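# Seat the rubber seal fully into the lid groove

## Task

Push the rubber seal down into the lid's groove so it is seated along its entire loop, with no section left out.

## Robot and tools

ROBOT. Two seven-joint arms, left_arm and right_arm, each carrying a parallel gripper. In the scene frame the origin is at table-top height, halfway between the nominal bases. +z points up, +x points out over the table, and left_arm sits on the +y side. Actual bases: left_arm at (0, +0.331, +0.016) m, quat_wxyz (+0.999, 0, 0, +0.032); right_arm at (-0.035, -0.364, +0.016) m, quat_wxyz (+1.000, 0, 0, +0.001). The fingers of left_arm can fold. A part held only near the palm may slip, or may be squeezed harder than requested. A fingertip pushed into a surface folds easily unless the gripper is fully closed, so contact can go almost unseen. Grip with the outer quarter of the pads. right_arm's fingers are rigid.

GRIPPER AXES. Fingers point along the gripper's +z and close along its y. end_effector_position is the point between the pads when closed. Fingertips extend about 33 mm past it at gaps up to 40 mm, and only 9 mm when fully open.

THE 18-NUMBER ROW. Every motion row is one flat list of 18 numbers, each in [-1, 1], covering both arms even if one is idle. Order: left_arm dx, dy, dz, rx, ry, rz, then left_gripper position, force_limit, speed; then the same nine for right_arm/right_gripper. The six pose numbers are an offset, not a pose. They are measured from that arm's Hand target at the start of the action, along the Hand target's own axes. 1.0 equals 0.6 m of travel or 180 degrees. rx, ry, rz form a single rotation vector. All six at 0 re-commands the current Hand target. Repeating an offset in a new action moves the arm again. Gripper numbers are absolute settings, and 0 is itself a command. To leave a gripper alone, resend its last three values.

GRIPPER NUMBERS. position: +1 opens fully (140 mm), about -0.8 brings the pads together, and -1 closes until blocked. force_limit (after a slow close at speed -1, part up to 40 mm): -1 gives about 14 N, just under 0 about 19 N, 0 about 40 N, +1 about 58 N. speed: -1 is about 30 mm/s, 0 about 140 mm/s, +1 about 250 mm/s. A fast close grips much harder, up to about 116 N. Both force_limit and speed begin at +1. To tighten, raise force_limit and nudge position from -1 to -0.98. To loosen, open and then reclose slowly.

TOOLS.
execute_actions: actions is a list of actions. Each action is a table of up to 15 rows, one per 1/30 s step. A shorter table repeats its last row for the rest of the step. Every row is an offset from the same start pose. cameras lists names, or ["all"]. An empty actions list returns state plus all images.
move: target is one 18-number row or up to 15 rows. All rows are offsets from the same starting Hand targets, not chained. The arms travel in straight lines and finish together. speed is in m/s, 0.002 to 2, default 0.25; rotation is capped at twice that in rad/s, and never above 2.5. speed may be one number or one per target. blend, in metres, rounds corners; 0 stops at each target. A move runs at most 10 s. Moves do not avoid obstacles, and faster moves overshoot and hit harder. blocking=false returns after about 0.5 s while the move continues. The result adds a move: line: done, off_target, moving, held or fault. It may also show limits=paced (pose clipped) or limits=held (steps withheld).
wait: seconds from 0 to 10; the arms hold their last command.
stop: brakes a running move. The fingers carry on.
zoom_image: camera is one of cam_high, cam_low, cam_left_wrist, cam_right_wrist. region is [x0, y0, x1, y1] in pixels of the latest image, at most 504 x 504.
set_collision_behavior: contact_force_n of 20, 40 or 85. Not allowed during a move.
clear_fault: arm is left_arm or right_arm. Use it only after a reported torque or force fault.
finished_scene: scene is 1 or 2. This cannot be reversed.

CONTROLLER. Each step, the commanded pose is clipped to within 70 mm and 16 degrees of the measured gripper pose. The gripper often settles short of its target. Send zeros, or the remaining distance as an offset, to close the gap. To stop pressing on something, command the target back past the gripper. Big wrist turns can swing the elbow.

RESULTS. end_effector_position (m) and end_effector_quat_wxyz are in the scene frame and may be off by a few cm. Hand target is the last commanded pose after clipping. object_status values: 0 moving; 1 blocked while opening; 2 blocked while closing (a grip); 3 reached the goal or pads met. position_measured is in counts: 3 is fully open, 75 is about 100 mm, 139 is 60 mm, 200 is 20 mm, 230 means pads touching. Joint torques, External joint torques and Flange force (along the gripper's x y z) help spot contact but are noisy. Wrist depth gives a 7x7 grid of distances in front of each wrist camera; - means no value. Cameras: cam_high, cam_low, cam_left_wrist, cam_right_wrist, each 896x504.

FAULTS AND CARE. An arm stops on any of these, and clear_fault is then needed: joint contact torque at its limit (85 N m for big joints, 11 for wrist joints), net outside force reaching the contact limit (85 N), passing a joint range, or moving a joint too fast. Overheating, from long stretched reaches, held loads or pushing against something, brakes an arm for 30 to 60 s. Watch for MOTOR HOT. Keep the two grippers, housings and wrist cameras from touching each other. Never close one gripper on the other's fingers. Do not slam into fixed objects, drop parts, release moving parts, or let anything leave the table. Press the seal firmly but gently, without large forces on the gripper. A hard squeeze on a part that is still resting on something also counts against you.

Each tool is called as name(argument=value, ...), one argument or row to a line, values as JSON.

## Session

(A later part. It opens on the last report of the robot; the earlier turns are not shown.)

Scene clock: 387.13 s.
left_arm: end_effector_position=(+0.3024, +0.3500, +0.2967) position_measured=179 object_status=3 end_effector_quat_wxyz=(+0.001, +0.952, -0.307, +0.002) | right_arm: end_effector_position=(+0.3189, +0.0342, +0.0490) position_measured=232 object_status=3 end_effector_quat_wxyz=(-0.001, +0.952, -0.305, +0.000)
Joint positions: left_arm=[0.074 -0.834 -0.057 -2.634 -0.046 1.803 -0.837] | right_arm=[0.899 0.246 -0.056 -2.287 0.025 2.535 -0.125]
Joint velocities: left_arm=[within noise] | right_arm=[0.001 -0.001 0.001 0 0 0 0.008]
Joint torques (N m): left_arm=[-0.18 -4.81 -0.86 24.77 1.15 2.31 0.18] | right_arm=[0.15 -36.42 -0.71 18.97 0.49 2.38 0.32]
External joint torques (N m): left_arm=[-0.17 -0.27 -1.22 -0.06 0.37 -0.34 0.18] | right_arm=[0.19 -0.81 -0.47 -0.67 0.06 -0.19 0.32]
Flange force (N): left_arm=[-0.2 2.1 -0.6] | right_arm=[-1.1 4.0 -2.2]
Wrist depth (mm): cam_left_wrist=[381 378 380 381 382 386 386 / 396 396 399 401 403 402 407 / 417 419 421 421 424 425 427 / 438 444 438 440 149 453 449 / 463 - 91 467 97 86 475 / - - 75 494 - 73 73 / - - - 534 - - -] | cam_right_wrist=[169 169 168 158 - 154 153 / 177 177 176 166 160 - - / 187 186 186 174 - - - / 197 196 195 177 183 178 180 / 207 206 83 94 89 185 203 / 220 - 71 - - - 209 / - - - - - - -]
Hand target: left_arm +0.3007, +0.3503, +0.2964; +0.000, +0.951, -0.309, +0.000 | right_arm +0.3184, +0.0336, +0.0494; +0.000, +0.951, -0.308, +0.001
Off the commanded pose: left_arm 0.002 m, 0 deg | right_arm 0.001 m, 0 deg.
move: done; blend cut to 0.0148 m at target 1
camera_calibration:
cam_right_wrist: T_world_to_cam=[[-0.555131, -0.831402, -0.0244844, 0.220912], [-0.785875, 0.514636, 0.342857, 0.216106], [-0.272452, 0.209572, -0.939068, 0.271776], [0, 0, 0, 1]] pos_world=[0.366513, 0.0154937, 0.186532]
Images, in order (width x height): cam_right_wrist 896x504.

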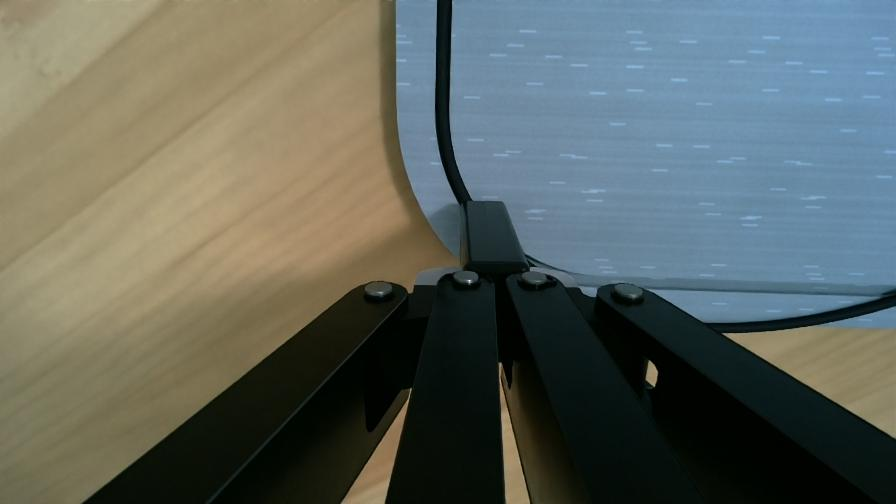

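move(
  target=[
    [0,0,0,0,0,0,-0.4,-0.05,-1,0,0,0.0173,0,0,0,-1,-0.05,-0.3],
    [0,0,0,0,0,0,-0.4,-0.05,-1,-0.0188,0.0205,0,0,0,0,-1,-0.05,-0.3],
    [0,0,0,0,0,0,-0.4,-0.05,-1,-0.0188,0.0205,0.0173,0,0,0,-1,-0.05,-0.3],
    [0,0,0,0,0,0,-0.4,-0.05,-1,-0.0317,0.0452,0,0,0,0,-1,-0.05,-0.3],
  ],
  speed=[0.04,0.1,0.04,0.1],
  blend=[0,0.002,0,0],
  cameras=["cam_right_wrist"],
)

Scene clock: 395.40 s.
left_arm: end_effector_position=(+0.3024, +0.3500, +0.2967) position_measured=179 object_status=3 end_effector_quat_wxyz=(+0.001, +0.952, -0.307, +0.002) | right_arm: end_effector_position=(+0.2868, +0.0227, +0.0487) position_measured=232 object_status=3 end_effector_quat_wxyz=(+0.000, +0.952, -0.305, -0.001)
Joint positions: left_arm=[0.074 -0.834 -0.057 -2.634 -0.046 1.803 -0.837] | right_arm=[0.933 0.18 -0.057 -2.387 0.021 2.566 -0.09]
Joint velocities: left_arm=[within noise] | right_arm=[0 0 -0.001 -0.001 0 0.001 0.007]
Joint torques (N m): left_arm=[-0.19 -4.85 -0.85 24.78 1.14 2.31 0.17] | right_arm=[0.2 -33.79 -0.68 18.39 0.12 2.52 0.26]
External joint torques (N m): left_arm=[-0.21 -0.33 -1.23 -0.02 0.37 -0.33 0.17] | right_arm=[0.16 -0.73 -0.57 -0.79 -0.29 -0.05 0.26]
Flange force (N): left_arm=[-0.2 2.3 -0.7] | right_arm=[-0.8 4.4 -1.9]
Wrist depth (mm): cam_left_wrist=[378 381 381 382 383 384 386 / 398 398 397 400 402 402 404 / 417 417 419 418 422 425 426 / 440 443 437 441 148 447 451 / 466 - 91 472 97 86 474 / - - 75 496 - 73 73 / - - - 533 - - -] | cam_right_wrist=[169 168 159 156 - 154 - / 176 176 174 - - - 161 / 185 185 184 171 170 - - / 196 195 194 139 177 181 179 / 207 205 83 94 89 199 201 / 219 - 71 - - - 210 / - - - - - - -]
Hand target: left_arm +0.3007, +0.3503, +0.2964; +0.000, +0.951, -0.309, +0.000 | right_arm +0.2871, +0.0228, +0.0493; +0.000, +0.951, -0.308, +0.001
Off the commanded pose: left_arm 0.002 m, 0 deg | right_arm 0.001 m, 0 deg.
move: done
camera_calibration:
cam_right_wrist: T_world_to_cam=[[-0.556222, -0.830761, -0.0212753, 0.193691], [-0.784305, 0.51631, 0.343934, 0.196423], [-0.274742, 0.20799, -0.938753, 0.265843], [0, 0, 0, 1]] pos_world=[0.334829, 0.00420283, 0.186125]
Images, in order (width x height): cam_right_wrist 896x504.

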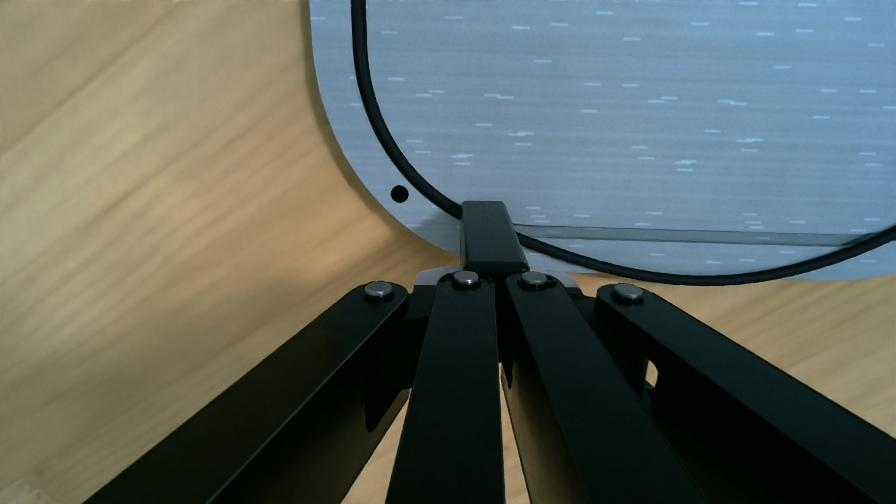

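move(
  target=[
    [0,0,0,0,0,0,-0.4,-0.05,-1,0,0,0.0173,0,0,0,-1,-0.05,-0.3],
    [0,0,0,0,0,0,-0.4,-0.05,-1,0,0,-0.03,0,0,0,-1,-0.05,-0.3],
    [0,0,0,0,0,0,-0.4,-0.05,-1,0.265,0.1507,-0.03,0,0,0,-1,-0.05,-0.3],
    [0,0,0,0,0,0,-0.4,-0.05,-1,0.265,0.1507,0.0173,0,0,0,-1,-0.05,-0.3],
    [0,0,0,0,0,0,-0.4,-0.05,-1,0.265,0.174,0,0,0,0,-1,-0.05,-0.3],
    [0,0,0,0,0,0,-0.4,-0.05,-1,0.265,0.174,0.0173,0,0,0,-1,-0.05,-0.3],
    [0,0,0,0,0,0,-0.4,-0.05,-1,0.265,0.199,0,0,0,0,-1,-0.05,-0.3],
  ],
  speed=[0.04,0.06,0.25,0.06,0.1,0.04,0.1],
  blend=[0,0.003,0.003,0,0.002,0,0],
  cameras=["cam_right_wrist"],
)

Scene clock: 405.50 s.
left_arm: end_effector_position=(+0.3024, +0.3500, +0.2967) position_measured=179 object_status=3 end_effector_quat_wxyz=(+0.001, +0.952, -0.307, +0.002) | right_arm: end_effector_position=(+0.3462, -0.1655, +0.0494) position_measured=232 object_status=3 end_effector_quat_wxyz=(-0.001, +0.950, -0.312, +0.001)
Joint positions: left_arm=[0.074 -0.834 -0.057 -2.634 -0.046 1.803 -0.837] | right_arm=[0.712 0.004 -0.233 -2.635 0.003 2.642 -0.46]
Joint velocities: left_arm=[within noise] | right_arm=[0 0 -0.002 -0.001 -0.004 -0.001 0]
Joint torques (N m): left_arm=[-0.19 -4.87 -0.92 24.81 1.15 2.32 0.19] | right_arm=[-0.42 -26.17 -0.51 17.47 0.11 2.41 -0.25]
External joint torques (N m): left_arm=[-0.19 -0.51 -1.29 0.14 0.38 -0.31 0.19] | right_arm=[-0.42 -0.56 -0.49 -0.72 -0.26 -0.22 -0.25]
Flange force (N): left_arm=[-0.4 2.5 -1.1] | right_arm=[-0.2 4.1 -2.4]
Wrist depth (mm): cam_left_wrist=[378 380 379 382 381 384 387 / 397 397 398 399 404 404 406 / 413 418 418 420 421 426 423 / 440 440 438 443 149 449 451 / 463 - 91 472 97 86 473 / - - 75 495 - 73 73 / - - - 534 - - -] | cam_right_wrist=[169 168 168 166 166 165 164 / 177 177 176 174 173 173 172 / 186 177 175 173 179 181 181 / 187 184 - 120 176 189 190 / - 190 82 94 89 197 200 / - - 71 - - - 210 / - - - - - - -]
Hand target: left_arm +0.3007, +0.3503, +0.2964; +0.000, +0.951, -0.309, +0.000 | right_arm +0.3460, -0.1671, +0.0495; +0.000, +0.951, -0.308, +0.001
Off the commanded pose: left_arm 0.002 m, 0 deg | right_arm 0.002 m, 0 deg.
move: done
camera_calibration:
cam_right_wrist: T_world_to_cam=[[-0.567164, -0.823225, -0.0250076, 0.0755618], [-0.778669, 0.52608, 0.341928, 0.339656], [-0.268328, 0.213402, -0.939393, 0.320611], [0, 0, 0, 1]] pos_world=[0.393364, -0.184901, 0.186931]
Images, in order (width x height): cam_right_wrist 896x504.

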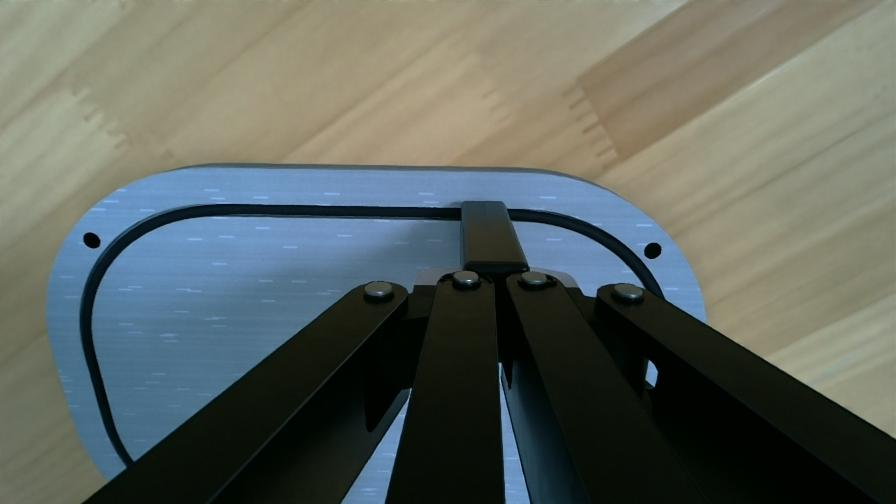

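move(
  target=[
    [0,0,0,0,0,0,-0.4,-0.05,-1,0,0,0.0173,0,0,0,-1,-0.05,-0.3],
    [0,0,0,0,0,0,-0.4,-0.05,-1,0,0.0227,0,0,0,0,-1,-0.05,-0.3],
    [0,0,0,0,0,0,-0.4,-0.05,-1,0,0.0227,0.0173,0,0,0,-1,-0.05,-0.3],
    [0,0,0,0,0,0,-0.4,-0.05,-1,-0.0038,0.0495,0,0,0,0,-1,-0.05,-0.3],
    [0,0,0,0,0,0,-0.4,-0.05,-1,-0.0038,0.0495,0.0173,0,0,0,-1,-0.05,-0.3],
    [0,0,0,0,0,0,-0.4,-0.05,-1,-0.0145,0.0752,0,0,0,0,-1,-0.05,-0.3],
    [0,0,0,0,0,0,-0.4,-0.05,-1,-0.0145,0.0752,0.0173,0,0,0,-1,-0.05,-0.3],
    [0,0,0,0,0,0,-0.4,-0.05,-1,-0.0313,0.0973,0,0,0,0,-1,-0.05,-0.3],
  ],
  speed=[0.04,0.1,0.04,0.1,0.04,0.1,0.04,0.1],
  blend=[0,0.002,0,0.002,0,0.002,0,0],
  cameras=["cam_right_wrist"],
)

Scene clock: 418.30 s.
left_arm: end_effector_position=(+0.3024, +0.3500, +0.2967) position_measured=179 object_status=3 end_effector_quat_wxyz=(+0.001, +0.952, -0.307, +0.002) | right_arm: end_effector_position=(+0.2972, -0.2027, +0.0494) position_measured=232 object_status=3 end_effector_quat_wxyz=(-0.001, +0.952, -0.305, +0.001)
Joint positions: left_arm=[0.074 -0.834 -0.057 -2.634 -0.046 1.803 -0.837] | right_arm=[0.675 -0.154 -0.243 -2.825 -0.08 2.676 -0.444]
Joint velocities: left_arm=[within noise] | right_arm=[0.001 0 0 0 0.001 -0.001 0.006]
Joint torques (N m): left_arm=[-0.19 -4.87 -0.85 24.82 1.16 2.32 0.2] | right_arm=[-0.67 -19.94 0.97 16.76 0.06 2.4 0.37]
External joint torques (N m): left_arm=[-0.17 -0.45 -1.19 0.12 0.39 -0.3 0.2] | right_arm=[-0.68 -0.43 0.28 -0.68 -0.29 -0.21 0.37]
Flange force (N): left_arm=[-0.4 2.2 -1.0] | right_arm=[-2.4 3.8 -3.2]
Wrist depth (mm): cam_left_wrist=[380 379 381 380 382 385 388 / 398 398 400 401 403 402 408 / 417 419 421 421 423 423 429 / 439 442 435 438 149 450 451 / 463 - 91 472 97 86 471 / - - 75 497 - 73 73 / - - - 531 - - -] | cam_right_wrist=[169 168 168 166 166 165 164 / 169 173 172 174 174 173 172 / - - 172 168 182 181 181 / - - - 121 188 190 190 / 192 - 82 94 89 198 200 / - - 71 - - - 209 / - - - - - - -]
Hand target: left_arm +0.3007, +0.3503, +0.2964; +0.000, +0.951, -0.309, +0.000 | right_arm +0.2966, -0.2035, +0.0495; +0.000, +0.951, -0.308, +0.001
Off the commanded pose: left_arm 0.002 m, 0 deg | right_arm 0.001 m, 0 deg.
move: done
camera_calibration:
cam_right_wrist: T_world_to_cam=[[-0.555459, -0.831165, -0.0251013, 0.0121395], [-0.785986, 0.514933, 0.342156, 0.320987], [-0.271462, 0.209783, -0.939308, 0.31561], [0, 0, 0, 1]] pos_world=[0.344711, -0.221407, 0.186932]
Images, in order (width x height): cam_right_wrist 896x504.

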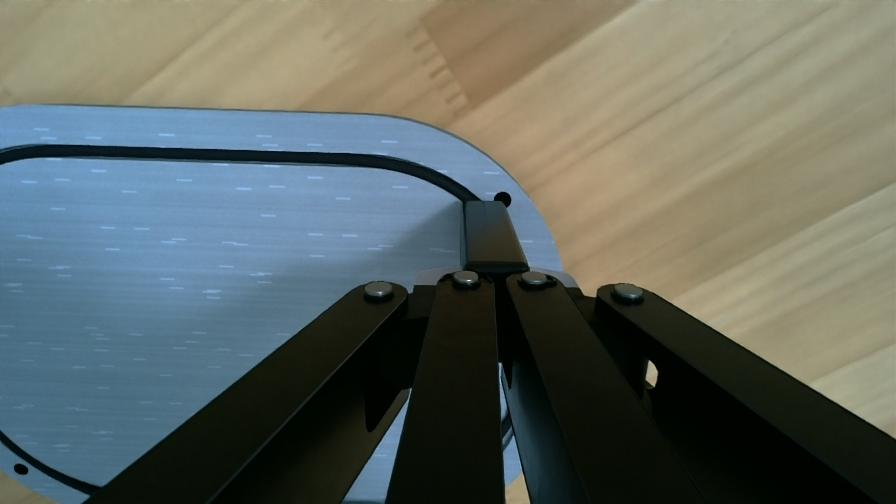

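move(
  target=[
    [0,0,0,0,0,0,-0.4,-0.05,-1,0,0,0.0173,0,0,0,-1,-0.05,-0.3],
    [0,0,0,0,0,0,-0.4,-0.05,-1,-0.0222,0.016,0,0,0,0,-1,-0.05,-0.3],
    [0,0,0,0,0,0,-0.4,-0.05,-1,-0.0222,0.016,0.0173,0,0,0,-1,-0.05,-0.3],
    [0,0,0,0,0,0,-0.4,-0.05,-1,-0.0478,0.027,0,0,0,0,-1,-0.05,-0.3],
    [0,0,0,0,0,0,-0.4,-0.05,-1,-0.0478,0.027,0.0173,0,0,0,-1,-0.05,-0.3],
    [0,0,0,0,0,0,-0.4,-0.05,-1,-0.0755,0.0312,0,0,0,0,-1,-0.05,-0.3],
  ],
  speed=[0.04,0.1,0.04,0.1,0.04,0.1],
  blend=[0,0.002,0,0.002,0,0],
  cameras=["cam_right_wrist"],
)

Scene clock: 429.70 s.
left_arm: end_effector_position=(+0.3024, +0.3500, +0.2967) position_measured=179 object_status=3 end_effector_quat_wxyz=(+0.001, +0.952, -0.307, +0.002) | right_arm: end_effector_position=(+0.2497, -0.1916, +0.0494) position_measured=232 object_status=3 end_effector_quat_wxyz=(+0.000, +0.953, -0.301, +0.002)
Joint positions: left_arm=[0.074 -0.834 -0.057 -2.634 -0.046 1.803 -0.837] | right_arm=[0.676 -0.258 -0.156 -2.937 -0.095 2.683 -0.347]
Joint velocities: left_arm=[within noise] | right_arm=[0.001 0 0.001 0.001 0.001 0 0.006]
Joint torques (N m): left_arm=[-0.19 -4.85 -0.84 24.75 1.15 2.32 0.21] | right_arm=[-0.71 -16.34 0.86 16.64 0.74 2.41 0.38]
External joint torques (N m): left_arm=[-0.21 -0.31 -1.23 -0.05 0.37 -0.32 0.21] | right_arm=[-0.73 -0.27 0.31 -0.68 0.41 -0.21 0.38]
Flange force (N): left_arm=[-0.3 2.2 -0.6] | right_arm=[-1.9 2.8 -2.0]
Wrist depth (mm): cam_left_wrist=[378 377 380 381 380 385 386 / 394 397 398 399 402 405 406 / 419 420 419 419 420 425 428 / 439 438 438 440 149 448 452 / 466 - 91 470 97 86 471 / - - 75 494 - 73 73 / - - - 535 - - -] | cam_right_wrist=[- 155 157 163 166 165 164 / - - - 164 174 173 172 / - - - 171 182 182 180 / - 181 179 139 190 190 190 / - 192 82 94 89 199 200 / - - 71 - - - 210 / - - - - - - -]
Hand target: left_arm +0.3007, +0.3503, +0.2964; +0.000, +0.951, -0.309, +0.000 | right_arm +0.2489, -0.1921, +0.0494; +0.000, +0.951, -0.308, +0.001
Off the commanded pose: left_arm 0.002 m, 0 deg | right_arm 0.001 m, 1 deg.
move: done
camera_calibration:
cam_right_wrist: T_world_to_cam=[[-0.54934, -0.835256, -0.0239308, -0.00739518], [-0.790305, 0.510048, 0.339512, 0.278156], [-0.271374, 0.20542, -0.940297, 0.299624], [0, 0, 0, 1]] pos_world=[0.297076, -0.209599, 0.187122]
Images, in order (width x height): cam_right_wrist 896x504.

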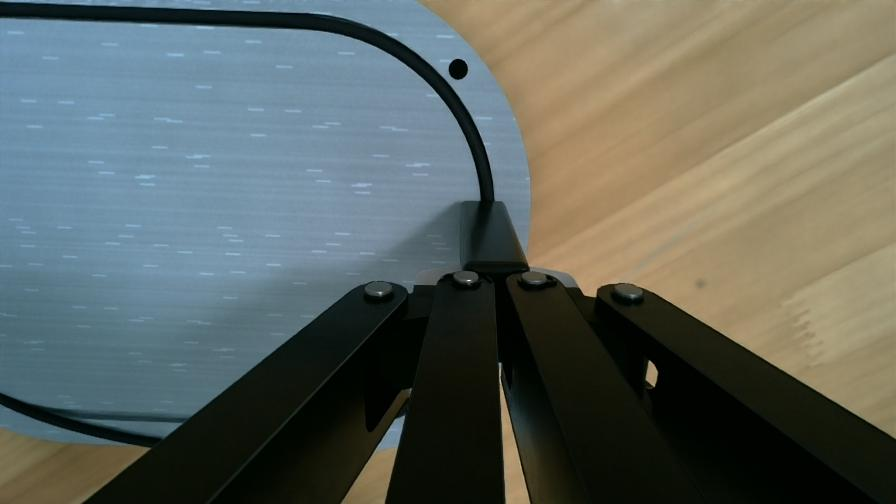

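move(
  target=[
    [0,0,0,0,0,0,-0.4,-0.05,-1,0,0,0.0173,0,0,0,-1,-0.05,-0.3],
    [0,0,0,0,0,0,-0.4,-0.05,-1,-0.0245,0,0,0,0,0,-1,-0.05,-0.3],
    [0,0,0,0,0,0,-0.4,-0.05,-1,-0.0245,0,0.0173,0,0,0,-1,-0.05,-0.3],
    [0,0,0,0,0,0,-0.4,-0.05,-1,-0.0478,0,0,0,0,0,-1,-0.05,-0.3],
    [0,0,0,0,0,0,-0.4,-0.05,-1,-0.0478,0,0.0173,0,0,0,-1,-0.05,-0.3],
    [0,0,0,0,0,0,-0.4,-0.05,-1,-0.0772,-0.0008,0,0,0,0,-1,-0.05,-0.3],
  ],
  speed=[0.04,0.1,0.04,0.1,0.04,0.1],
  blend=[0,0.002,0,0.002,0,0],
  cameras=["cam_right_wrist"],
)

Scene clock: 440.37 s.
left_arm: end_effector_position=(+0.3024, +0.3500, +0.2967) position_measured=179 object_status=3 end_effector_quat_wxyz=(+0.001, +0.952, -0.307, +0.002) | right_arm: end_effector_position=(+0.2124, -0.1640, +0.0494) position_measured=232 object_status=3 end_effector_quat_wxyz=(+0.000, +0.954, -0.301, +0.002)
Joint positions: left_arm=[0.074 -0.834 -0.057 -2.634 -0.046 1.803 -0.837] | right_arm=[0.724 -0.302 -0.055 -2.983 -0.042 2.683 -0.248]
Joint velocities: left_arm=[within noise] | right_arm=[0 0 0 0 0 0 0.007]
Joint torques (N m): left_arm=[-0.15 -4.82 -0.86 24.77 1.15 2.32 0.21] | right_arm=[-0.66 -14.88 0.28 16.77 0.75 2.35 0.34]
External joint torques (N m): left_arm=[-0.2 -0.31 -1.28 -0.07 0.37 -0.33 0.21] | right_arm=[-0.64 -0.24 0.26 -0.66 0.41 -0.26 0.34]
Flange force (N): left_arm=[-0.2 2.3 -0.6] | right_arm=[-1.4 2.7 -2.0]
Wrist depth (mm): cam_left_wrist=[378 378 381 382 385 384 386 / 397 399 398 401 402 405 405 / 417 419 421 419 424 427 428 / 438 441 442 441 149 448 453 / 463 - 91 473 97 86 471 / - - 75 495 - 73 73 / - - - 531 - - -] | cam_right_wrist=[- - - 155 166 165 164 / - 164 - 164 172 172 172 / - 173 173 168 182 181 180 / - 180 178 127 190 190 190 / - - 82 94 89 197 200 / 218 - 71 - - - 209 / - - - - - - -]
Hand target: left_arm +0.3007, +0.3503, +0.2964; +0.000, +0.951, -0.309, +0.000 | right_arm +0.2117, -0.1646, +0.0494; +0.000, +0.951, -0.308, +0.001
Off the commanded pose: left_arm 0.002 m, 0 deg | right_arm 0.001 m, 1 deg.
move: done
camera_calibration:
cam_right_wrist: T_world_to_cam=[[-0.549296, -0.83528, -0.0240999, -0.00481984], [-0.790269, 0.50989, 0.339834, 0.234537], [-0.271568, 0.205715, -0.940177, 0.283822], [0, 0, 0, 1]] pos_world=[0.259776, -0.182, 0.187023]
Images, in order (width x height): cam_right_wrist 896x504.

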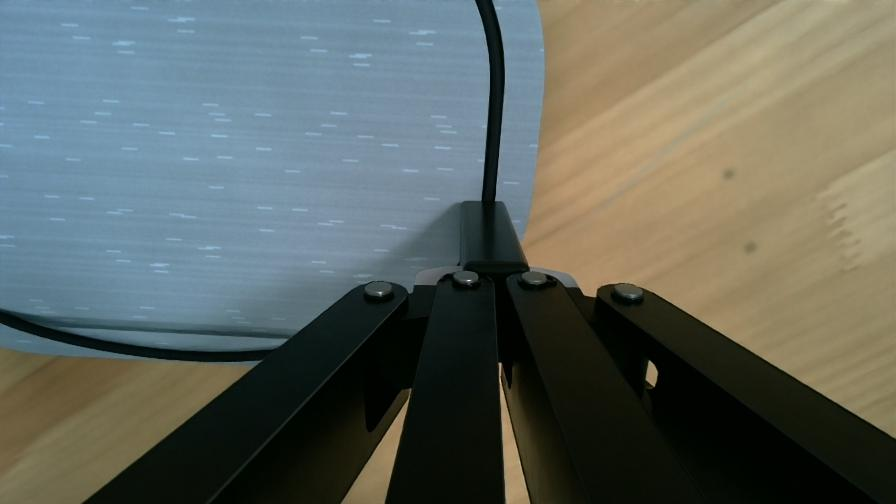

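move(
  target=[
    [0,0,0,0,0,0,-0.4,-0.05,-1,0,0,0.0173,0,0,0,-1,-0.05,-0.3],
    [0,0,0,0,0,0,-0.4,-0.05,-1,-0.0265,-0.0092,0,0,0,0,-1,-0.05,-0.3],
    [0,0,0,0,0,0,-0.4,-0.05,-1,-0.0265,-0.0092,0.0173,0,0,0,-1,-0.05,-0.3],
    [0,0,0,0,0,0,-0.4,-0.05,-1,-0.05,-0.0242,0,0,0,0,-1,-0.05,-0.3],
  ],
  speed=[0.04,0.1,0.04,0.1],
  blend=[0,0.002,0,0],
  cameras=["cam_right_wrist"],
)

Scene clock: 446.97 s.
left_arm: end_effector_position=(+0.3024, +0.3500, +0.2967) position_measured=179 object_status=3 end_effector_quat_wxyz=(+0.001, +0.952, -0.307, +0.002) | right_arm: end_effector_position=(+0.1959, -0.1356, +0.0488) position_measured=232 object_status=3 end_effector_quat_wxyz=(+0.000, +0.953, -0.302, +0.001)
Joint positions: left_arm=[0.074 -0.834 -0.057 -2.634 -0.046 1.803 -0.837] | right_arm=[0.768 -0.277 0.014 -2.961 0.003 2.685 -0.178]
Joint velocities: left_arm=[within noise] | right_arm=[0 0.001 0 0.002 0.001 0 0.006]
Joint torques (N m): left_arm=[-0.21 -4.8 -0.87 24.8 1.15 2.32 0.18] | right_arm=[-0.23 -15.44 0 17.51 0.74 2.35 0.32]
External joint torques (N m): left_arm=[-0.17 -0.29 -1.19 0.01 0.38 -0.32 0.18] | right_arm=[-0.23 0.01 0.3 0.13 0.41 -0.24 0.32]
Flange force (N): left_arm=[-0.2 2.0 -0.8] | right_arm=[-1.2 -0.6 -1.0]
Wrist depth (mm): cam_left_wrist=[379 380 380 381 383 385 388 / 398 397 398 398 402 404 404 / 417 416 419 420 423 423 428 / 441 441 439 441 149 450 451 / 465 - 91 471 97 86 473 / - - 75 496 - 73 73 / - - - 536 - - -] | cam_right_wrist=[- - - 154 163 164 164 / - - - 164 171 172 171 / - - 171 166 181 180 180 / - - - 120 189 190 189 / 206 204 83 94 89 196 200 / 217 - 71 - - - 208 / - - - - - - -]
Hand target: left_arm +0.3007, +0.3503, +0.2964; +0.000, +0.951, -0.309, +0.000 | right_arm +0.1959, -0.1352, +0.0493; +0.000, +0.951, -0.308, +0.001
Off the commanded pose: left_arm 0.002 m, 0 deg | right_arm 0.001 m, 1 deg.
move: done
camera_calibration:
cam_right_wrist: T_world_to_cam=[[-0.550015, -0.834849, -0.0226086, 0.0099341], [-0.78942, 0.510868, 0.340338, 0.207103], [-0.272581, 0.205038, -0.940031, 0.273055], [0, 0, 0, 1]] pos_world=[0.243385, -0.153496, 0.18642]
Images, in order (width x height): cam_right_wrist 896x504.

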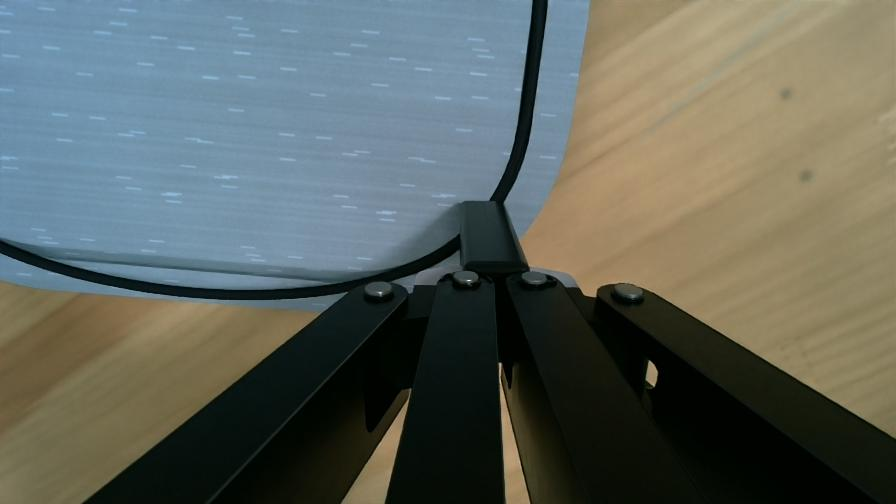

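move(
  target=[
    [0,0,0,0,0,0,-0.4,-0.05,-1,0,0,0.0173,0,0,0,-1,-0.05,-0.3],
    [0,0,0,0,0,0,-0.4,-0.05,-1,-0.0188,-0.02,0,0,0,0,-1,-0.05,-0.3],
    [0,0,0,0,0,0,-0.4,-0.05,-1,-0.0188,-0.02,0.0173,0,0,0,-1,-0.05,-0.3],
    [0,0,0,0,0,0,-0.4,-0.05,-1,-0.0317,-0.0442,0,0,0,0,-1,-0.05,-0.3],
  ],
  speed=[0.04,0.1,0.04,0.1],
  blend=[0,0.002,0,0],
  cameras=["cam_right_wrist"],
)

Scene clock: 457.43 s.
left_arm: end_effector_position=(+0.3024, +0.3500, +0.2967) position_measured=179 object_status=3 end_effector_quat_wxyz=(+0.001, +0.952, -0.307, +0.002) | right_arm: end_effector_position=(+0.1967, -0.1025, +0.0496) position_measured=232 object_status=3 end_effector_quat_wxyz=(-0.001, +0.953, -0.302, +0.002)
Joint positions: left_arm=[0.074 -0.834 -0.057 -2.634 -0.046 1.803 -0.837] | right_arm=[0.791 -0.208 0.061 -2.888 0.022 2.683 -0.125]
Joint velocities: left_arm=[within noise] | right_arm=[0.001 -0.001 -0.001 0 0.001 0 0.006]
Joint torques (N m): left_arm=[-0.14 -4.85 -0.89 24.79 1.15 2.32 0.19] | right_arm=[-0.21 -17.05 -0.13 17.57 0.75 2.36 0.27]
External joint torques (N m): left_arm=[-0.16 -0.46 -1.26 0.11 0.38 -0.3 0.19] | right_arm=[-0.23 0.85 0.28 0.09 0.41 -0.24 0.27]
Flange force (N): left_arm=[-0.4 2.4 -1.0] | right_arm=[-0.8 -2.8 2.1]
Wrist depth (mm): cam_left_wrist=[379 381 378 382 383 385 386 / 395 396 399 400 402 406 406 / 417 419 418 420 423 428 426 / 438 440 438 441 149 445 449 / 466 - 91 468 97 86 473 / - - 75 495 - 73 73 / - - - 528 - - -] | cam_right_wrist=[160 - - - 156 165 164 / - - 165 - 164 173 172 / - 175 - - 184 181 181 / 198 198 184 126 190 190 190 / 207 205 83 94 89 199 200 / 219 - 71 - - - 209 / - - - - - - -]
Hand target: left_arm +0.3007, +0.3503, +0.2964; +0.000, +0.951, -0.309, +0.000 | right_arm +0.1960, -0.1026, +0.0493; +0.000, +0.951, -0.308, +0.001
Off the commanded pose: left_arm 0.002 m, 0 deg | right_arm 0.001 m, 1 deg.
move: done
camera_calibration:
cam_right_wrist: T_world_to_cam=[[-0.550502, -0.834455, -0.0251725, 0.0382216], [-0.78974, 0.510753, 0.339769, 0.190733], [-0.270665, 0.206923, -0.940172, 0.267152], [0, 0, 0, 1]] pos_world=[0.243979, -0.120803, 0.187326]
Images, in order (width x height): cam_right_wrist 896x504.

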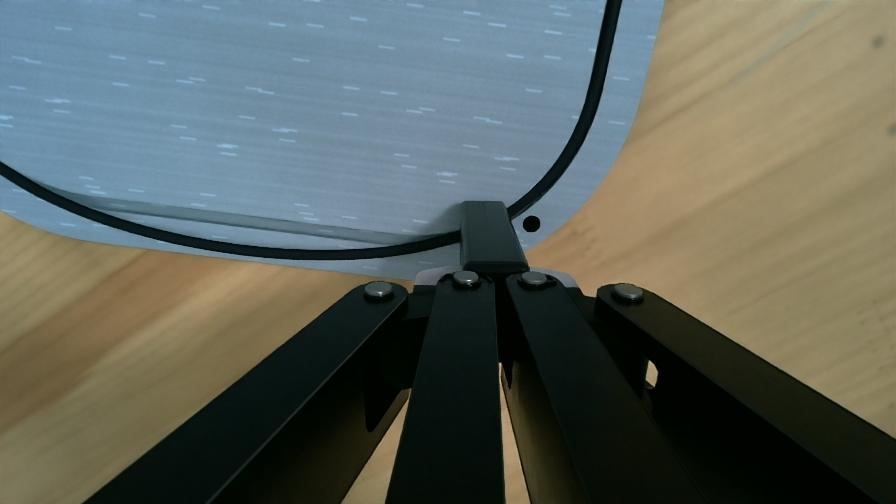

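move(
  target=[
    [0,0,0,0,0,0,-0.4,-0.05,-1,0,0,0.0173,0,0,0,-1,-0.05,-0.3],
    [0,0,0,0,0,0,-0.4,-0.05,-1,0,0,-0.05,0,0,0,-1,-0.05,-0.3],
    [0,0,0,0,0,0,-0.4,-0.05,-1,0.11,-0.125,-0.37,0,0,0,-1,-0.05,-0.3],
  ],
  speed=[0.04,0.1,0.25],
  blend=[0,0.01,0],
  cameras=["cam_right_wrist"],
)

zoom_image(
  camera="cam_right_wrist",
  region=[260, 0, 680, 260],
)

Scene clock: 470.23 s.
left_arm: end_effector_position=(+0.3024, +0.3500, +0.2967) position_measured=179 object_status=3 end_effector_quat_wxyz=(+0.001, +0.952, -0.307, +0.002) | right_arm: end_effector_position=(+0.2932, -0.0794, +0.2717) position_measured=232 object_status=3 end_effector_quat_wxyz=(-0.002, +0.950, -0.313, +0.000)
Joint positions: left_arm=[0.074 -0.834 -0.057 -2.634 -0.046 1.803 -0.837] | right_arm=[0.749 -0.374 -0.034 -2.369 -0.011 2 -0.21]
Joint velocities: left_arm=[within noise] | right_arm=[-0.002 0 0 -0.001 -0.001 -0.004 -0.007]
Joint torques (N m): left_arm=[-0.18 -4.84 -0.9 24.76 1.15 2.32 0.19] | right_arm=[-0.11 -18.41 -0.13 24.51 0.39 2.39 -0.37]
External joint torques (N m): left_arm=[-0.15 -0.45 -1.22 0.04 0.38 -0.32 0.19] | right_arm=[-0.15 0.67 -0.22 0.07 -0.3 -0.2 -0.37]
Flange force (N): left_arm=[-0.5 2.4 -0.9] | right_arm=[1.7 -1.9 -0.2]
Wrist depth (mm): cam_left_wrist=[377 379 379 382 383 384 386 / 396 397 399 399 404 405 406 / 416 419 418 418 425 427 428 / 440 441 440 442 149 447 451 / 462 - 91 469 97 86 470 / - - 75 495 - 73 73 / - - - 536 - - -] | cam_right_wrist=[371 369 367 - 363 362 361 / 389 386 374 - 363 379 377 / 409 407 408 - - 398 395 / 429 426 424 126 420 416 411 / 452 446 82 94 89 430 431 / 476 - 71 - - - 452 / - - - - - - -]
Hand target: left_arm +0.3007, +0.3503, +0.2964; +0.000, +0.951, -0.309, +0.000 | right_arm +0.2931, -0.0803, +0.2714; +0.000, +0.951, -0.308, +0.001
Off the commanded pose: left_arm 0.002 m, 0 deg | right_arm 0.001 m, 1 deg.
move: done
camera_calibration:
cam_right_wrist: T_world_to_cam=[[-0.570036, -0.821191, -0.026542, 0.123418], [-0.776604, 0.527977, 0.343694, 0.176102], [-0.268225, 0.216531, -0.938706, 0.496843], [0, 0, 0, 1]] pos_world=[0.34038, -0.0992093, 0.40914]
Images, in order (width x height): cam_right_wrist 896x504.

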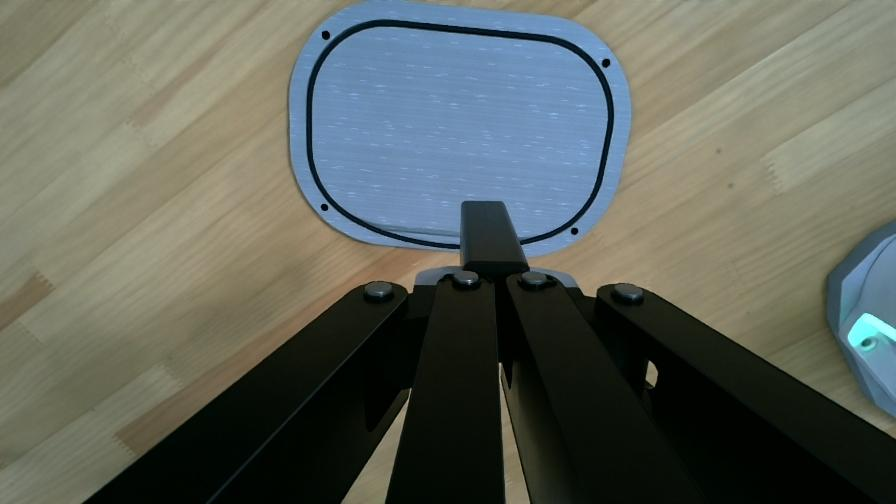

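Scaled by 1.200.

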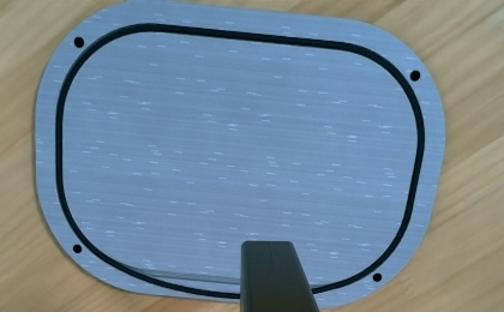

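move(
  target=[
    [0,0,0,0,0,0,-0.4,-0.05,-1,-0.1198,0.1013,0.30,0,0,0.0228,-1,-0.05,-0.3],
    [0,0,0,0,0,0,-0.4,-0.05,-1,-0.1198,0.1013,0.369,0,0,0.0228,-1,-0.05,-0.3],
  ],
  speed=[0.25,0.08],
  blend=[0.02,0],
  cameras=["cam_right_wrist"],
)

Scene clock: 485.20 s.
left_arm: end_effector_position=(+0.3024, +0.3500, +0.2967) position_measured=179 object_status=3 end_effector_quat_wxyz=(+0.001, +0.952, -0.307, +0.002) | right_arm: end_effector_position=(+0.1983, -0.0883, +0.0498) position_measured=232 object_status=3 end_effector_quat_wxyz=(+0.001, +0.941, -0.339, -0.001)
Joint positions: left_arm=[0.074 -0.834 -0.057 -2.634 -0.046 1.803 -0.837] | right_arm=[0.773 -0.172 0.102 -2.845 0.04 2.671 -0.041]
Joint velocities: left_arm=[within noise] | right_arm=[-0.002 0 0 -0.001 0 0.004 0.007]
Joint torques (N m): left_arm=[-0.23 -4.89 -0.86 24.78 1.15 2.32 0.22] | right_arm=[-0.61 -18.28 -0.39 17.51 0.08 2.66 0.36]
External joint torques (N m): left_arm=[-0.23 -0.56 -1.22 0.13 0.38 -0.3 0.22] | right_arm=[-0.66 0.83 0.08 -0.02 -0.25 0.09 0.36]
Flange force (N): left_arm=[-0.7 2.6 -1.1] | right_arm=[0.1 -2.7 3.6]
Wrist depth (mm): cam_left_wrist=[378 380 378 382 381 385 387 / 396 397 399 400 402 403 406 / 415 419 419 418 423 426 428 / 442 440 438 439 149 451 450 / 467 - 91 470 97 86 473 / - - 75 497 - 73 73 / - - - 537 - - -] | cam_right_wrist=[- 156 - - 157 164 165 / - - - - - 173 173 / - - - - 173 182 181 / 198 197 195 138 190 191 191 / 207 206 83 94 89 200 201 / 219 - 71 - - - 210 / - - - - - - -]
Hand target: left_arm +0.3007, +0.3503, +0.2964; +0.000, +0.951, -0.309, +0.000 | right_arm +0.1996, -0.0876, +0.0499; +0.000, +0.940, -0.342, +0.001
Off the commanded pose: left_arm 0.002 m, 0 deg | right_arm 0.001 m, 0 deg.
move: done
camera_calibration:
cam_right_wrist: T_world_to_cam=[[-0.613575, -0.789392, -0.0196335, 0.0672694], [-0.745584, 0.570978, 0.34364, 0.18107], [-0.260056, 0.225487, -0.938896, 0.264269], [0, 0, 0, 1]] pos_world=[0.245002, -0.109874, 0.18722]
Images, in order (width x height): cam_right_wrist 896x504.

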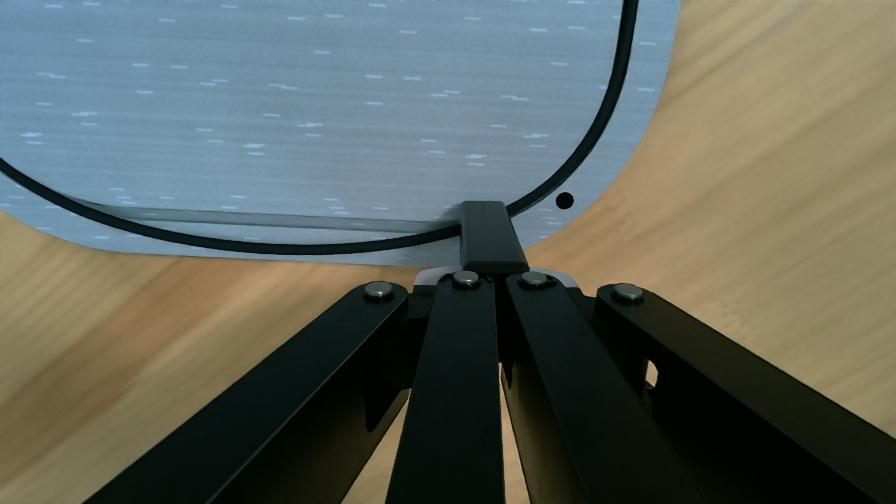

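move(
  target=[
    [0,0,0,0,0,0,-0.4,-0.05,-1,0,0,0.0173,0,0,0,-1,-0.05,-0.3],
    [0,0,0,0,0,0,-0.4,-0.05,-1,-0.004,-0.0257,0,0,0,0,-1,-0.05,-0.3],
  ],
  speed=[0.04,0.1],
  cameras=["cam_right_wrist"],
)

Scene clock: 490.10 s.
left_arm: end_effector_position=(+0.3024, +0.3500, +0.2967) position_measured=179 object_status=3 end_effector_quat_wxyz=(+0.001, +0.952, -0.307, +0.002) | right_arm: end_effector_position=(+0.2078, -0.0736, +0.0503) position_measured=232 object_status=3 end_effector_quat_wxyz=(-0.002, +0.941, -0.339, +0.000)
Joint positions: left_arm=[0.074 -0.834 -0.057 -2.634 -0.046 1.803 -0.837] | right_arm=[0.768 -0.13 0.111 -2.798 0.033 2.672 -0.029]
Joint velocities: left_arm=[within noise] | right_arm=[0 0.001 0.002 0.001 -0.001 -0.004 0.007]
Joint torques (N m): left_arm=[-0.17 -4.87 -0.89 24.81 1.15 2.3 0.21] | right_arm=[-0.53 -20.13 -0.28 17.7 0.05 2.44 0.29]
External joint torques (N m): left_arm=[-0.24 -0.43 -1.32 0.06 0.37 -0.33 0.21] | right_arm=[-0.5 0.49 0.18 0.14 -0.29 -0.13 0.29]
Flange force (N): left_arm=[-0.3 2.5 -0.9] | right_arm=[-0.2 -2.2 1.5]
Wrist depth (mm): cam_left_wrist=[380 381 378 381 385 384 385 / 398 398 398 401 402 402 406 / 415 418 420 421 423 425 427 / 441 443 438 441 149 453 450 / 463 - 91 471 97 86 472 / - - 75 491 - 73 73 / - - - 534 - - -] | cam_right_wrist=[- - - - - 162 165 / - - - - - 172 173 / 177 176 - - 174 182 181 / 199 199 198 139 190 191 190 / 209 207 83 94 89 199 201 / 221 - 71 - - - 210 / - - - - - - -]
Hand target: left_arm +0.3007, +0.3503, +0.2964; +0.000, +0.951, -0.309, +0.000 | right_arm +0.2076, -0.0743, +0.0499; +0.000, +0.940, -0.342, +0.001
Off the commanded pose: left_arm 0.002 m, 0 deg | right_arm 0.001 m, 0 deg.
move: done
camera_calibration:
cam_right_wrist: T_world_to_cam=[[-0.613915, -0.788943, -0.026027, 0.0850344], [-0.746752, 0.569765, 0.343117, 0.179737], [-0.255871, 0.230081, -0.938932, 0.263272], [0, 0, 0, 1]] pos_world=[0.253786, -0.0958942, 0.187737]
Images, in order (width x height): cam_right_wrist 896x504.

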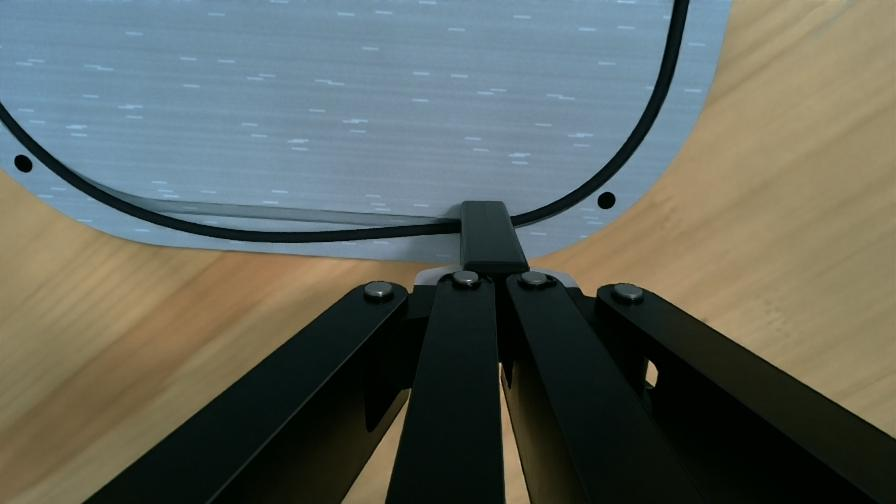

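move(
  target=[
    [0,0,0,0,0,0,-0.4,-0.05,-1,-0.004,0,0.012,0,0,0,-1,-0.05,-0.3],
    [0,0,0,0,0,0,-0.4,-0.05,-1,0.004,0,0.0165,0,0,0,-1,-0.05,-0.3],
    [0,0,0,0,0,0,-0.4,-0.05,-1,0,-0.0233,0,0,0,0,-1,-0.05,-0.3],
  ],
  speed=[0.04,0.03,0.1],
  cameras=["cam_right_wrist"],
)

Scene clock: 496.03 s.
left_arm: end_effector_position=(+0.3024, +0.3500, +0.2967) position_measured=179 object_status=3 end_effector_quat_wxyz=(+0.001, +0.952, -0.307, +0.002) | right_arm: end_effector_position=(+0.2164, -0.0625, +0.0503) position_measured=232 object_status=3 end_effector_quat_wxyz=(-0.002, +0.941, -0.339, +0.000)
Joint positions: left_arm=[0.074 -0.834 -0.057 -2.634 -0.046 1.803 -0.837] | right_arm=[0.764 -0.093 0.114 -2.754 0.024 2.665 -0.021]
Joint velocities: left_arm=[within noise] | right_arm=[0 0.001 -0.001 0.001 -0.001 -0.003 0.001]
Joint torques (N m): left_arm=[-0.15 -4.87 -0.89 24.8 1.15 2.3 0.2] | right_arm=[-0.63 -21.38 -0.51 17.87 0.04 2.3 0.23]
External joint torques (N m): left_arm=[-0.13 -0.4 -1.22 0.01 0.38 -0.34 0.2] | right_arm=[-0.64 0.64 -0.2 0.19 -0.3 -0.27 0.23]
Flange force (N): left_arm=[-0.5 2.3 -0.8] | right_arm=[0.6 -2.8 1.4]
Wrist depth (mm): cam_left_wrist=[379 381 378 381 383 386 386 / 398 398 401 401 401 402 404 / 416 418 421 423 423 424 427 / 439 444 437 441 149 450 451 / 466 - 91 471 97 86 473 / - - 75 497 - 73 73 / - - - 535 - - -] | cam_right_wrist=[159 - 157 - 155 155 165 / - - 166 - 162 165 173 / 179 174 174 - 172 182 181 / 198 197 198 126 190 191 190 / 209 208 83 94 89 199 201 / 221 - 71 - - - 210 / - - - - - - -]
Hand target: left_arm +0.3007, +0.3503, +0.2964; +0.000, +0.951, -0.309, +0.000 | right_arm +0.2166, -0.0636, +0.0499; +0.000, +0.940, -0.342, +0.001
Off the commanded pose: left_arm 0.002 m, 0 deg | right_arm 0.001 m, 0 deg.
move: done
camera_calibration:
cam_right_wrist: T_world_to_cam=[[-0.614584, -0.78842, -0.0260884, 0.0992282], [-0.746303, 0.570402, 0.343036, 0.17981], [-0.255576, 0.230294, -0.93896, 0.262982], [0, 0, 0, 1]] pos_world=[0.262389, -0.084894, 0.187837]
Images, in order (width x height): cam_right_wrist 896x504.

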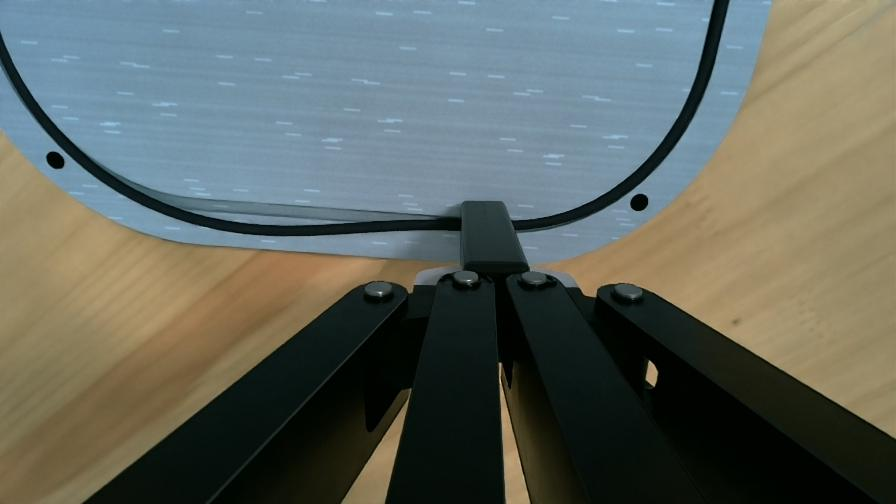

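move(
  target=[
    [0,0,0,0,0,0,-0.4,-0.05,-1,-0.005,0,0.012,0,0,0,-1,-0.05,-0.3],
    [0,0,0,0,0,0,-0.4,-0.05,-1,0.004,0,0.0165,0,0,0,-1,-0.05,-0.3],
    [0,0,0,0,0,0,-0.4,-0.05,-1,-0.005,-0.02,0,0,0,0,-1,-0.05,-0.3],
    [0,0,0,0,0,0,-0.4,-0.05,-1,-0.005,-0.02,0.012,0,0,0,-1,-0.05,-0.3],
    [0,0,0,0,0,0,-0.4,-0.05,-1,0.004,-0.02,0.0165,0,0,0,-1,-0.05,-0.3],
    [0,0,0,0,0,0,-0.4,-0.05,-1,0,-0.04,0,0,0,0,-1,-0.05,-0.3],
  ],
  speed=[0.04,0.03,0.1,0.04,0.03,0.1],
  cameras=["cam_right_wrist"],
)

Scene clock: 507.23 s.
left_arm: end_effector_position=(+0.3024, +0.3500, +0.2967) position_measured=179 object_status=3 end_effector_quat_wxyz=(+0.001, +0.952, -0.307, +0.002) | right_arm: end_effector_position=(+0.2316, -0.0440, +0.0503) position_measured=232 object_status=3 end_effector_quat_wxyz=(-0.002, +0.940, -0.341, +0.000)
Joint positions: left_arm=[0.074 -0.834 -0.057 -2.634 -0.046 1.803 -0.837] | right_arm=[0.759 -0.032 0.117 -2.678 0.009 2.65 -0.007]
Joint velocities: left_arm=[within noise] | right_arm=[0 0 0 0 -0.001 -0.004 0]
Joint torques (N m): left_arm=[-0.18 -4.85 -0.89 24.82 1.15 2.33 0.2] | right_arm=[-0.32 -23.57 -0.39 18.06 0.07 2.35 0.15]
External joint torques (N m): left_arm=[-0.16 -0.37 -1.22 0.08 0.38 -0.3 0.2] | right_arm=[-0.34 0.82 -0.29 0.14 -0.28 -0.22 0.15]
Flange force (N): left_arm=[-0.3 2.1 -0.9] | right_arm=[0.4 -2.9 2.0]
Wrist depth (mm): cam_left_wrist=[378 382 378 382 382 383 387 / 396 399 400 400 402 405 404 / 418 421 419 423 423 425 428 / 441 441 438 440 149 448 450 / 466 - 91 469 97 86 469 / - - 75 495 - 73 73 / - - - 533 - - -] | cam_right_wrist=[- - 158 - - - 162 / 169 - 165 - - - 172 / 188 174 173 - - 172 181 / 198 197 197 139 179 190 190 / 209 207 83 94 89 200 201 / 221 - 71 - - - 210 / - - - - - - -]
Hand target: left_arm +0.3007, +0.3503, +0.2964; +0.000, +0.951, -0.309, +0.000 | right_arm +0.2320, -0.0452, +0.0499; +0.000, +0.940, -0.342, +0.001
Off the commanded pose: left_arm 0.002 m, 0 deg | right_arm 0.001 m, 0 deg.
move: done
camera_calibration:
cam_right_wrist: T_world_to_cam=[[-0.616584, -0.78686, -0.0259974, 0.123804], [-0.744857, 0.572339, 0.342954, 0.180351], [-0.254977, 0.230824, -0.938992, 0.262484], [0, 0, 0, 1]] pos_world=[0.277599, -0.0663932, 0.187837]
Images, in order (width x height): cam_right_wrist 896x504.

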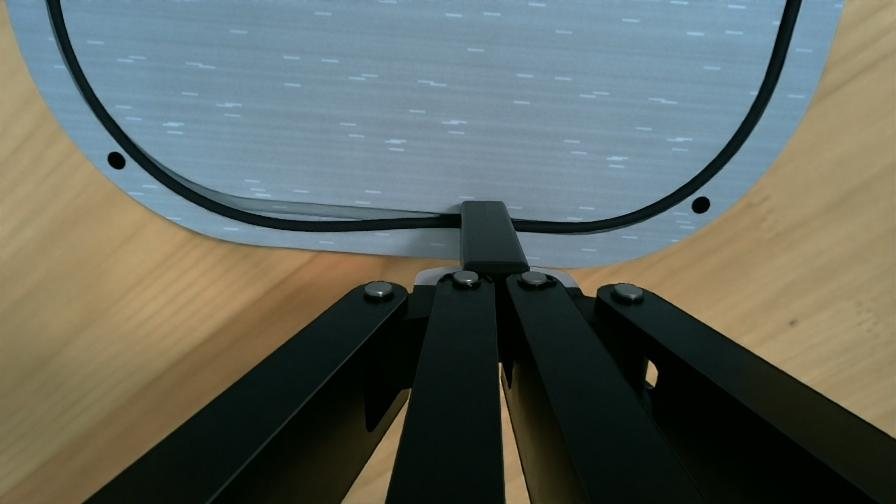

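move(
  target=[
    [0,0,0,0,0,0,-0.4,-0.05,-1,-0.005,0,0.012,0,0,0,-1,-0.05,-0.3],
    [0,0,0,0,0,0,-0.4,-0.05,-1,0.004,0,0.0165,0,0,0,-1,-0.05,-0.3],
    [0,0,0,0,0,0,-0.4,-0.05,-1,-0.005,-0.02,0,0,0,0,-1,-0.05,-0.3],
    [0,0,0,0,0,0,-0.4,-0.05,-1,-0.005,-0.02,0.012,0,0,0,-1,-0.05,-0.3],
    [0,0,0,0,0,0,-0.4,-0.05,-1,0.004,-0.02,0.0165,0,0,0,-1,-0.05,-0.3],
    [0,0,0,0,0,0,-0.4,-0.05,-1,0,-0.04,0,0,0,0,-1,-0.05,-0.3],
  ],
  speed=[0.04,0.03,0.1,0.04,0.03,0.1],
  cameras=["cam_right_wrist"],
)

Scene clock: 515.87 s.
left_arm: end_effector_position=(+0.3024, +0.3500, +0.2967) position_measured=179 object_status=3 end_effector_quat_wxyz=(+0.001, +0.952, -0.307, +0.002) | right_arm: end_effector_position=(+0.2475, -0.0260, +0.0503) position_measured=232 object_status=3 end_effector_quat_wxyz=(-0.002, +0.940, -0.342, +0.000)
Joint positions: left_arm=[0.074 -0.834 -0.057 -2.634 -0.046 1.803 -0.837] | right_arm=[0.757 0.027 0.115 -2.601 -0.005 2.631 0.004]
Joint velocities: left_arm=[within noise] | right_arm=[-0.001 0.003 0 0 0.001 -0.005 -0.001]
Joint torques (N m): left_arm=[-0.23 -4.8 -0.91 24.79 1.16 2.3 0.21] | right_arm=[-0.26 -26 0 18.44 0.08 2.37 0.1]
External joint torques (N m): left_arm=[-0.21 -0.39 -1.27 0.03 0.39 -0.34 0.21] | right_arm=[-0.29 0.8 -0.13 0.13 -0.28 -0.22 0.1]
Flange force (N): left_arm=[-0.3 2.4 -0.9] | right_arm=[0.2 -2.7 1.8]
Wrist depth (mm): cam_left_wrist=[380 380 380 380 383 384 386 / 396 398 398 400 402 402 403 / 418 416 421 419 423 426 426 / 440 438 438 439 149 448 450 / 467 - 91 472 97 86 472 / - - 75 492 - 73 73 / - - - 533 - - -] | cam_right_wrist=[168 159 - - 158 - 156 / 179 - - - 163 163 161 / 188 184 - - - - 179 / 199 197 198 126 179 188 191 / 210 207 83 95 89 200 201 / 221 - 71 - - - 210 / - - - - - - -]
Hand target: left_arm +0.3007, +0.3503, +0.2964; +0.000, +0.951, -0.309, +0.000 | right_arm +0.2474, -0.0268, +0.0499; +0.000, +0.940, -0.342, +0.001
Off the commanded pose: left_arm 0.002 m, 0 deg | right_arm 0.001 m, 0 deg.
move: done
camera_calibration:
cam_right_wrist: T_world_to_cam=[[-0.618426, -0.785412, -0.0260107, 0.14825], [-0.743472, 0.57404, 0.343115, 0.181528], [-0.254555, 0.231529, -0.938933, 0.262283], [0, 0, 0, 1]] pos_world=[0.293408, -0.0484935, 0.187837]
Images, in order (width x height): cam_right_wrist 896x504.

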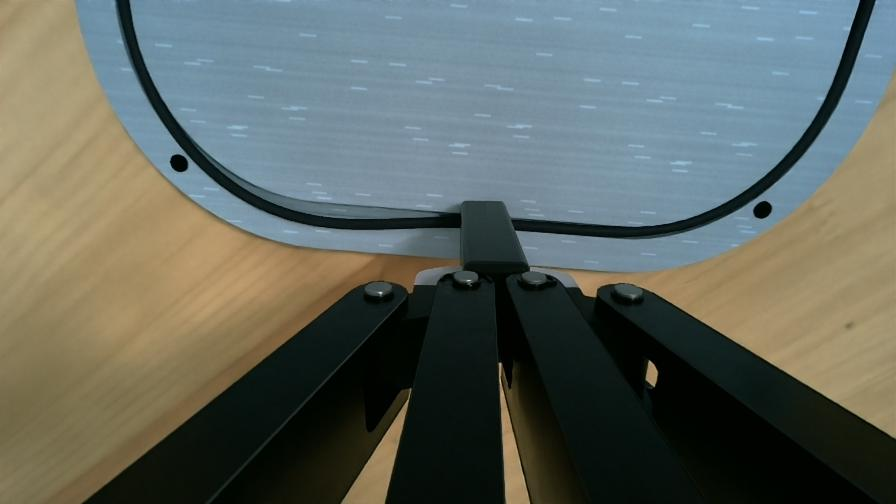

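move(
  target=[
    [0,0,0,0,0,0,-0.4,-0.05,-1,-0.003,0,0.012,0,0,0,-1,-0.05,-0.3],
    [0,0,0,0,0,0,-0.4,-0.05,-1,0.005,0,0.0165,0,0,0,-1,-0.05,-0.3],
    [0,0,0,0,0,0,-0.4,-0.05,-1,-0.002,-0.02,0,0,0,0,-1,-0.05,-0.3],
    [0,0,0,0,0,0,-0.4,-0.05,-1,-0.002,-0.02,0.012,0,0,0,-1,-0.05,-0.3],
    [0,0,0,0,0,0,-0.4,-0.05,-1,0.007,-0.02,0.0165,0,0,0,-1,-0.05,-0.3],
    [0,0,0,0,0,0,-0.4,-0.05,-1,0.003,-0.04,0,0,0,0,-1,-0.05,-0.3],
  ],
  speed=[0.04,0.03,0.1,0.04,0.03,0.1],
  cameras=["cam_right_wrist"],
)

Scene clock: 528.10 s.
left_arm: end_effector_position=(+0.3024, +0.3500, +0.2967) position_measured=179 object_status=3 end_effector_quat_wxyz=(+0.001, +0.952, -0.307, +0.002) | right_arm: end_effector_position=(+0.2645, -0.0089, +0.0503) position_measured=232 object_status=3 end_effector_quat_wxyz=(-0.002, +0.940, -0.342, +0.000)
Joint positions: left_arm=[0.074 -0.834 -0.057 -2.634 -0.046 1.803 -0.837] | right_arm=[0.757 0.084 0.109 -2.522 -0.017 2.61 0.009]
Joint velocities: left_arm=[within noise] | right_arm=[0.001 0.002 -0.001 -0.001 0.001 -0.005 0.001]
Joint torques (N m): left_arm=[-0.2 -4.83 -0.86 24.76 1.14 2.31 0.17] | right_arm=[-0.23 -28.53 0.21 18.62 0.09 2.37 0.11]
External joint torques (N m): left_arm=[-0.22 -0.4 -1.25 0.04 0.37 -0.32 0.17] | right_arm=[-0.25 0.56 -0.14 0.01 -0.29 -0.22 0.11]
Flange force (N): left_arm=[-0.3 2.4 -0.8] | right_arm=[0.1 -1.7 1.1]
Wrist depth (mm): cam_left_wrist=[378 381 381 381 382 383 388 / 395 399 398 399 400 405 405 / 418 418 419 421 422 423 426 / 440 443 436 440 149 450 450 / 464 - 91 469 97 86 471 / - - 75 496 - 73 73 / - - - 530 - - -] | cam_right_wrist=[170 160 158 - 156 - - / 179 172 - - - 163 - / 188 187 - - 171 - 172 / 199 197 196 126 182 180 192 / 209 208 83 94 89 200 201 / 222 - 71 - - - 211 / - - - - - - -]
Hand target: left_arm +0.3007, +0.3503, +0.2964; +0.000, +0.951, -0.309, +0.000 | right_arm +0.2642, -0.0095, +0.0499; +0.000, +0.940, -0.342, +0.001
Off the commanded pose: left_arm 0.002 m, 0 deg | right_arm 0.001 m, 0 deg.
move: done
camera_calibration:
cam_right_wrist: T_world_to_cam=[[-0.619332, -0.784704, -0.0258374, 0.172327], [-0.742747, 0.574916, 0.343217, 0.184121], [-0.25447, 0.231756, -0.938901, 0.262624], [0, 0, 0, 1]] pos_world=[0.310313, -0.0314931, 0.187837]
Images, in order (width x height): cam_right_wrist 896x504.

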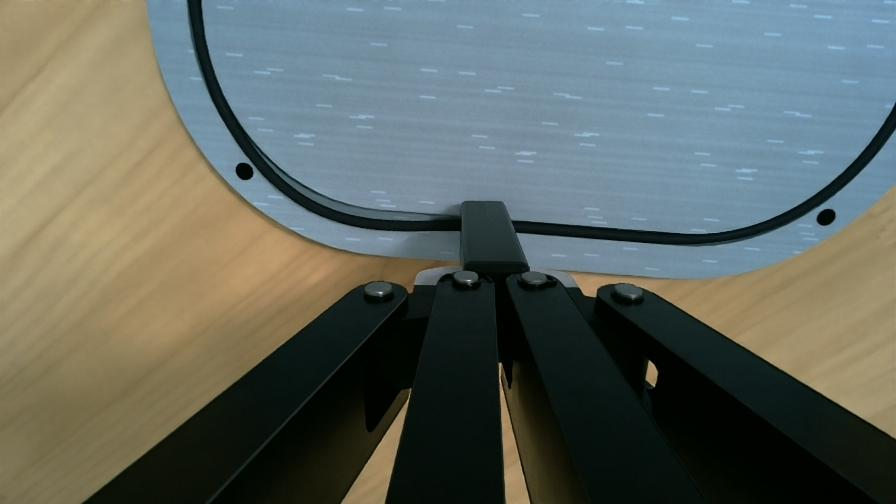

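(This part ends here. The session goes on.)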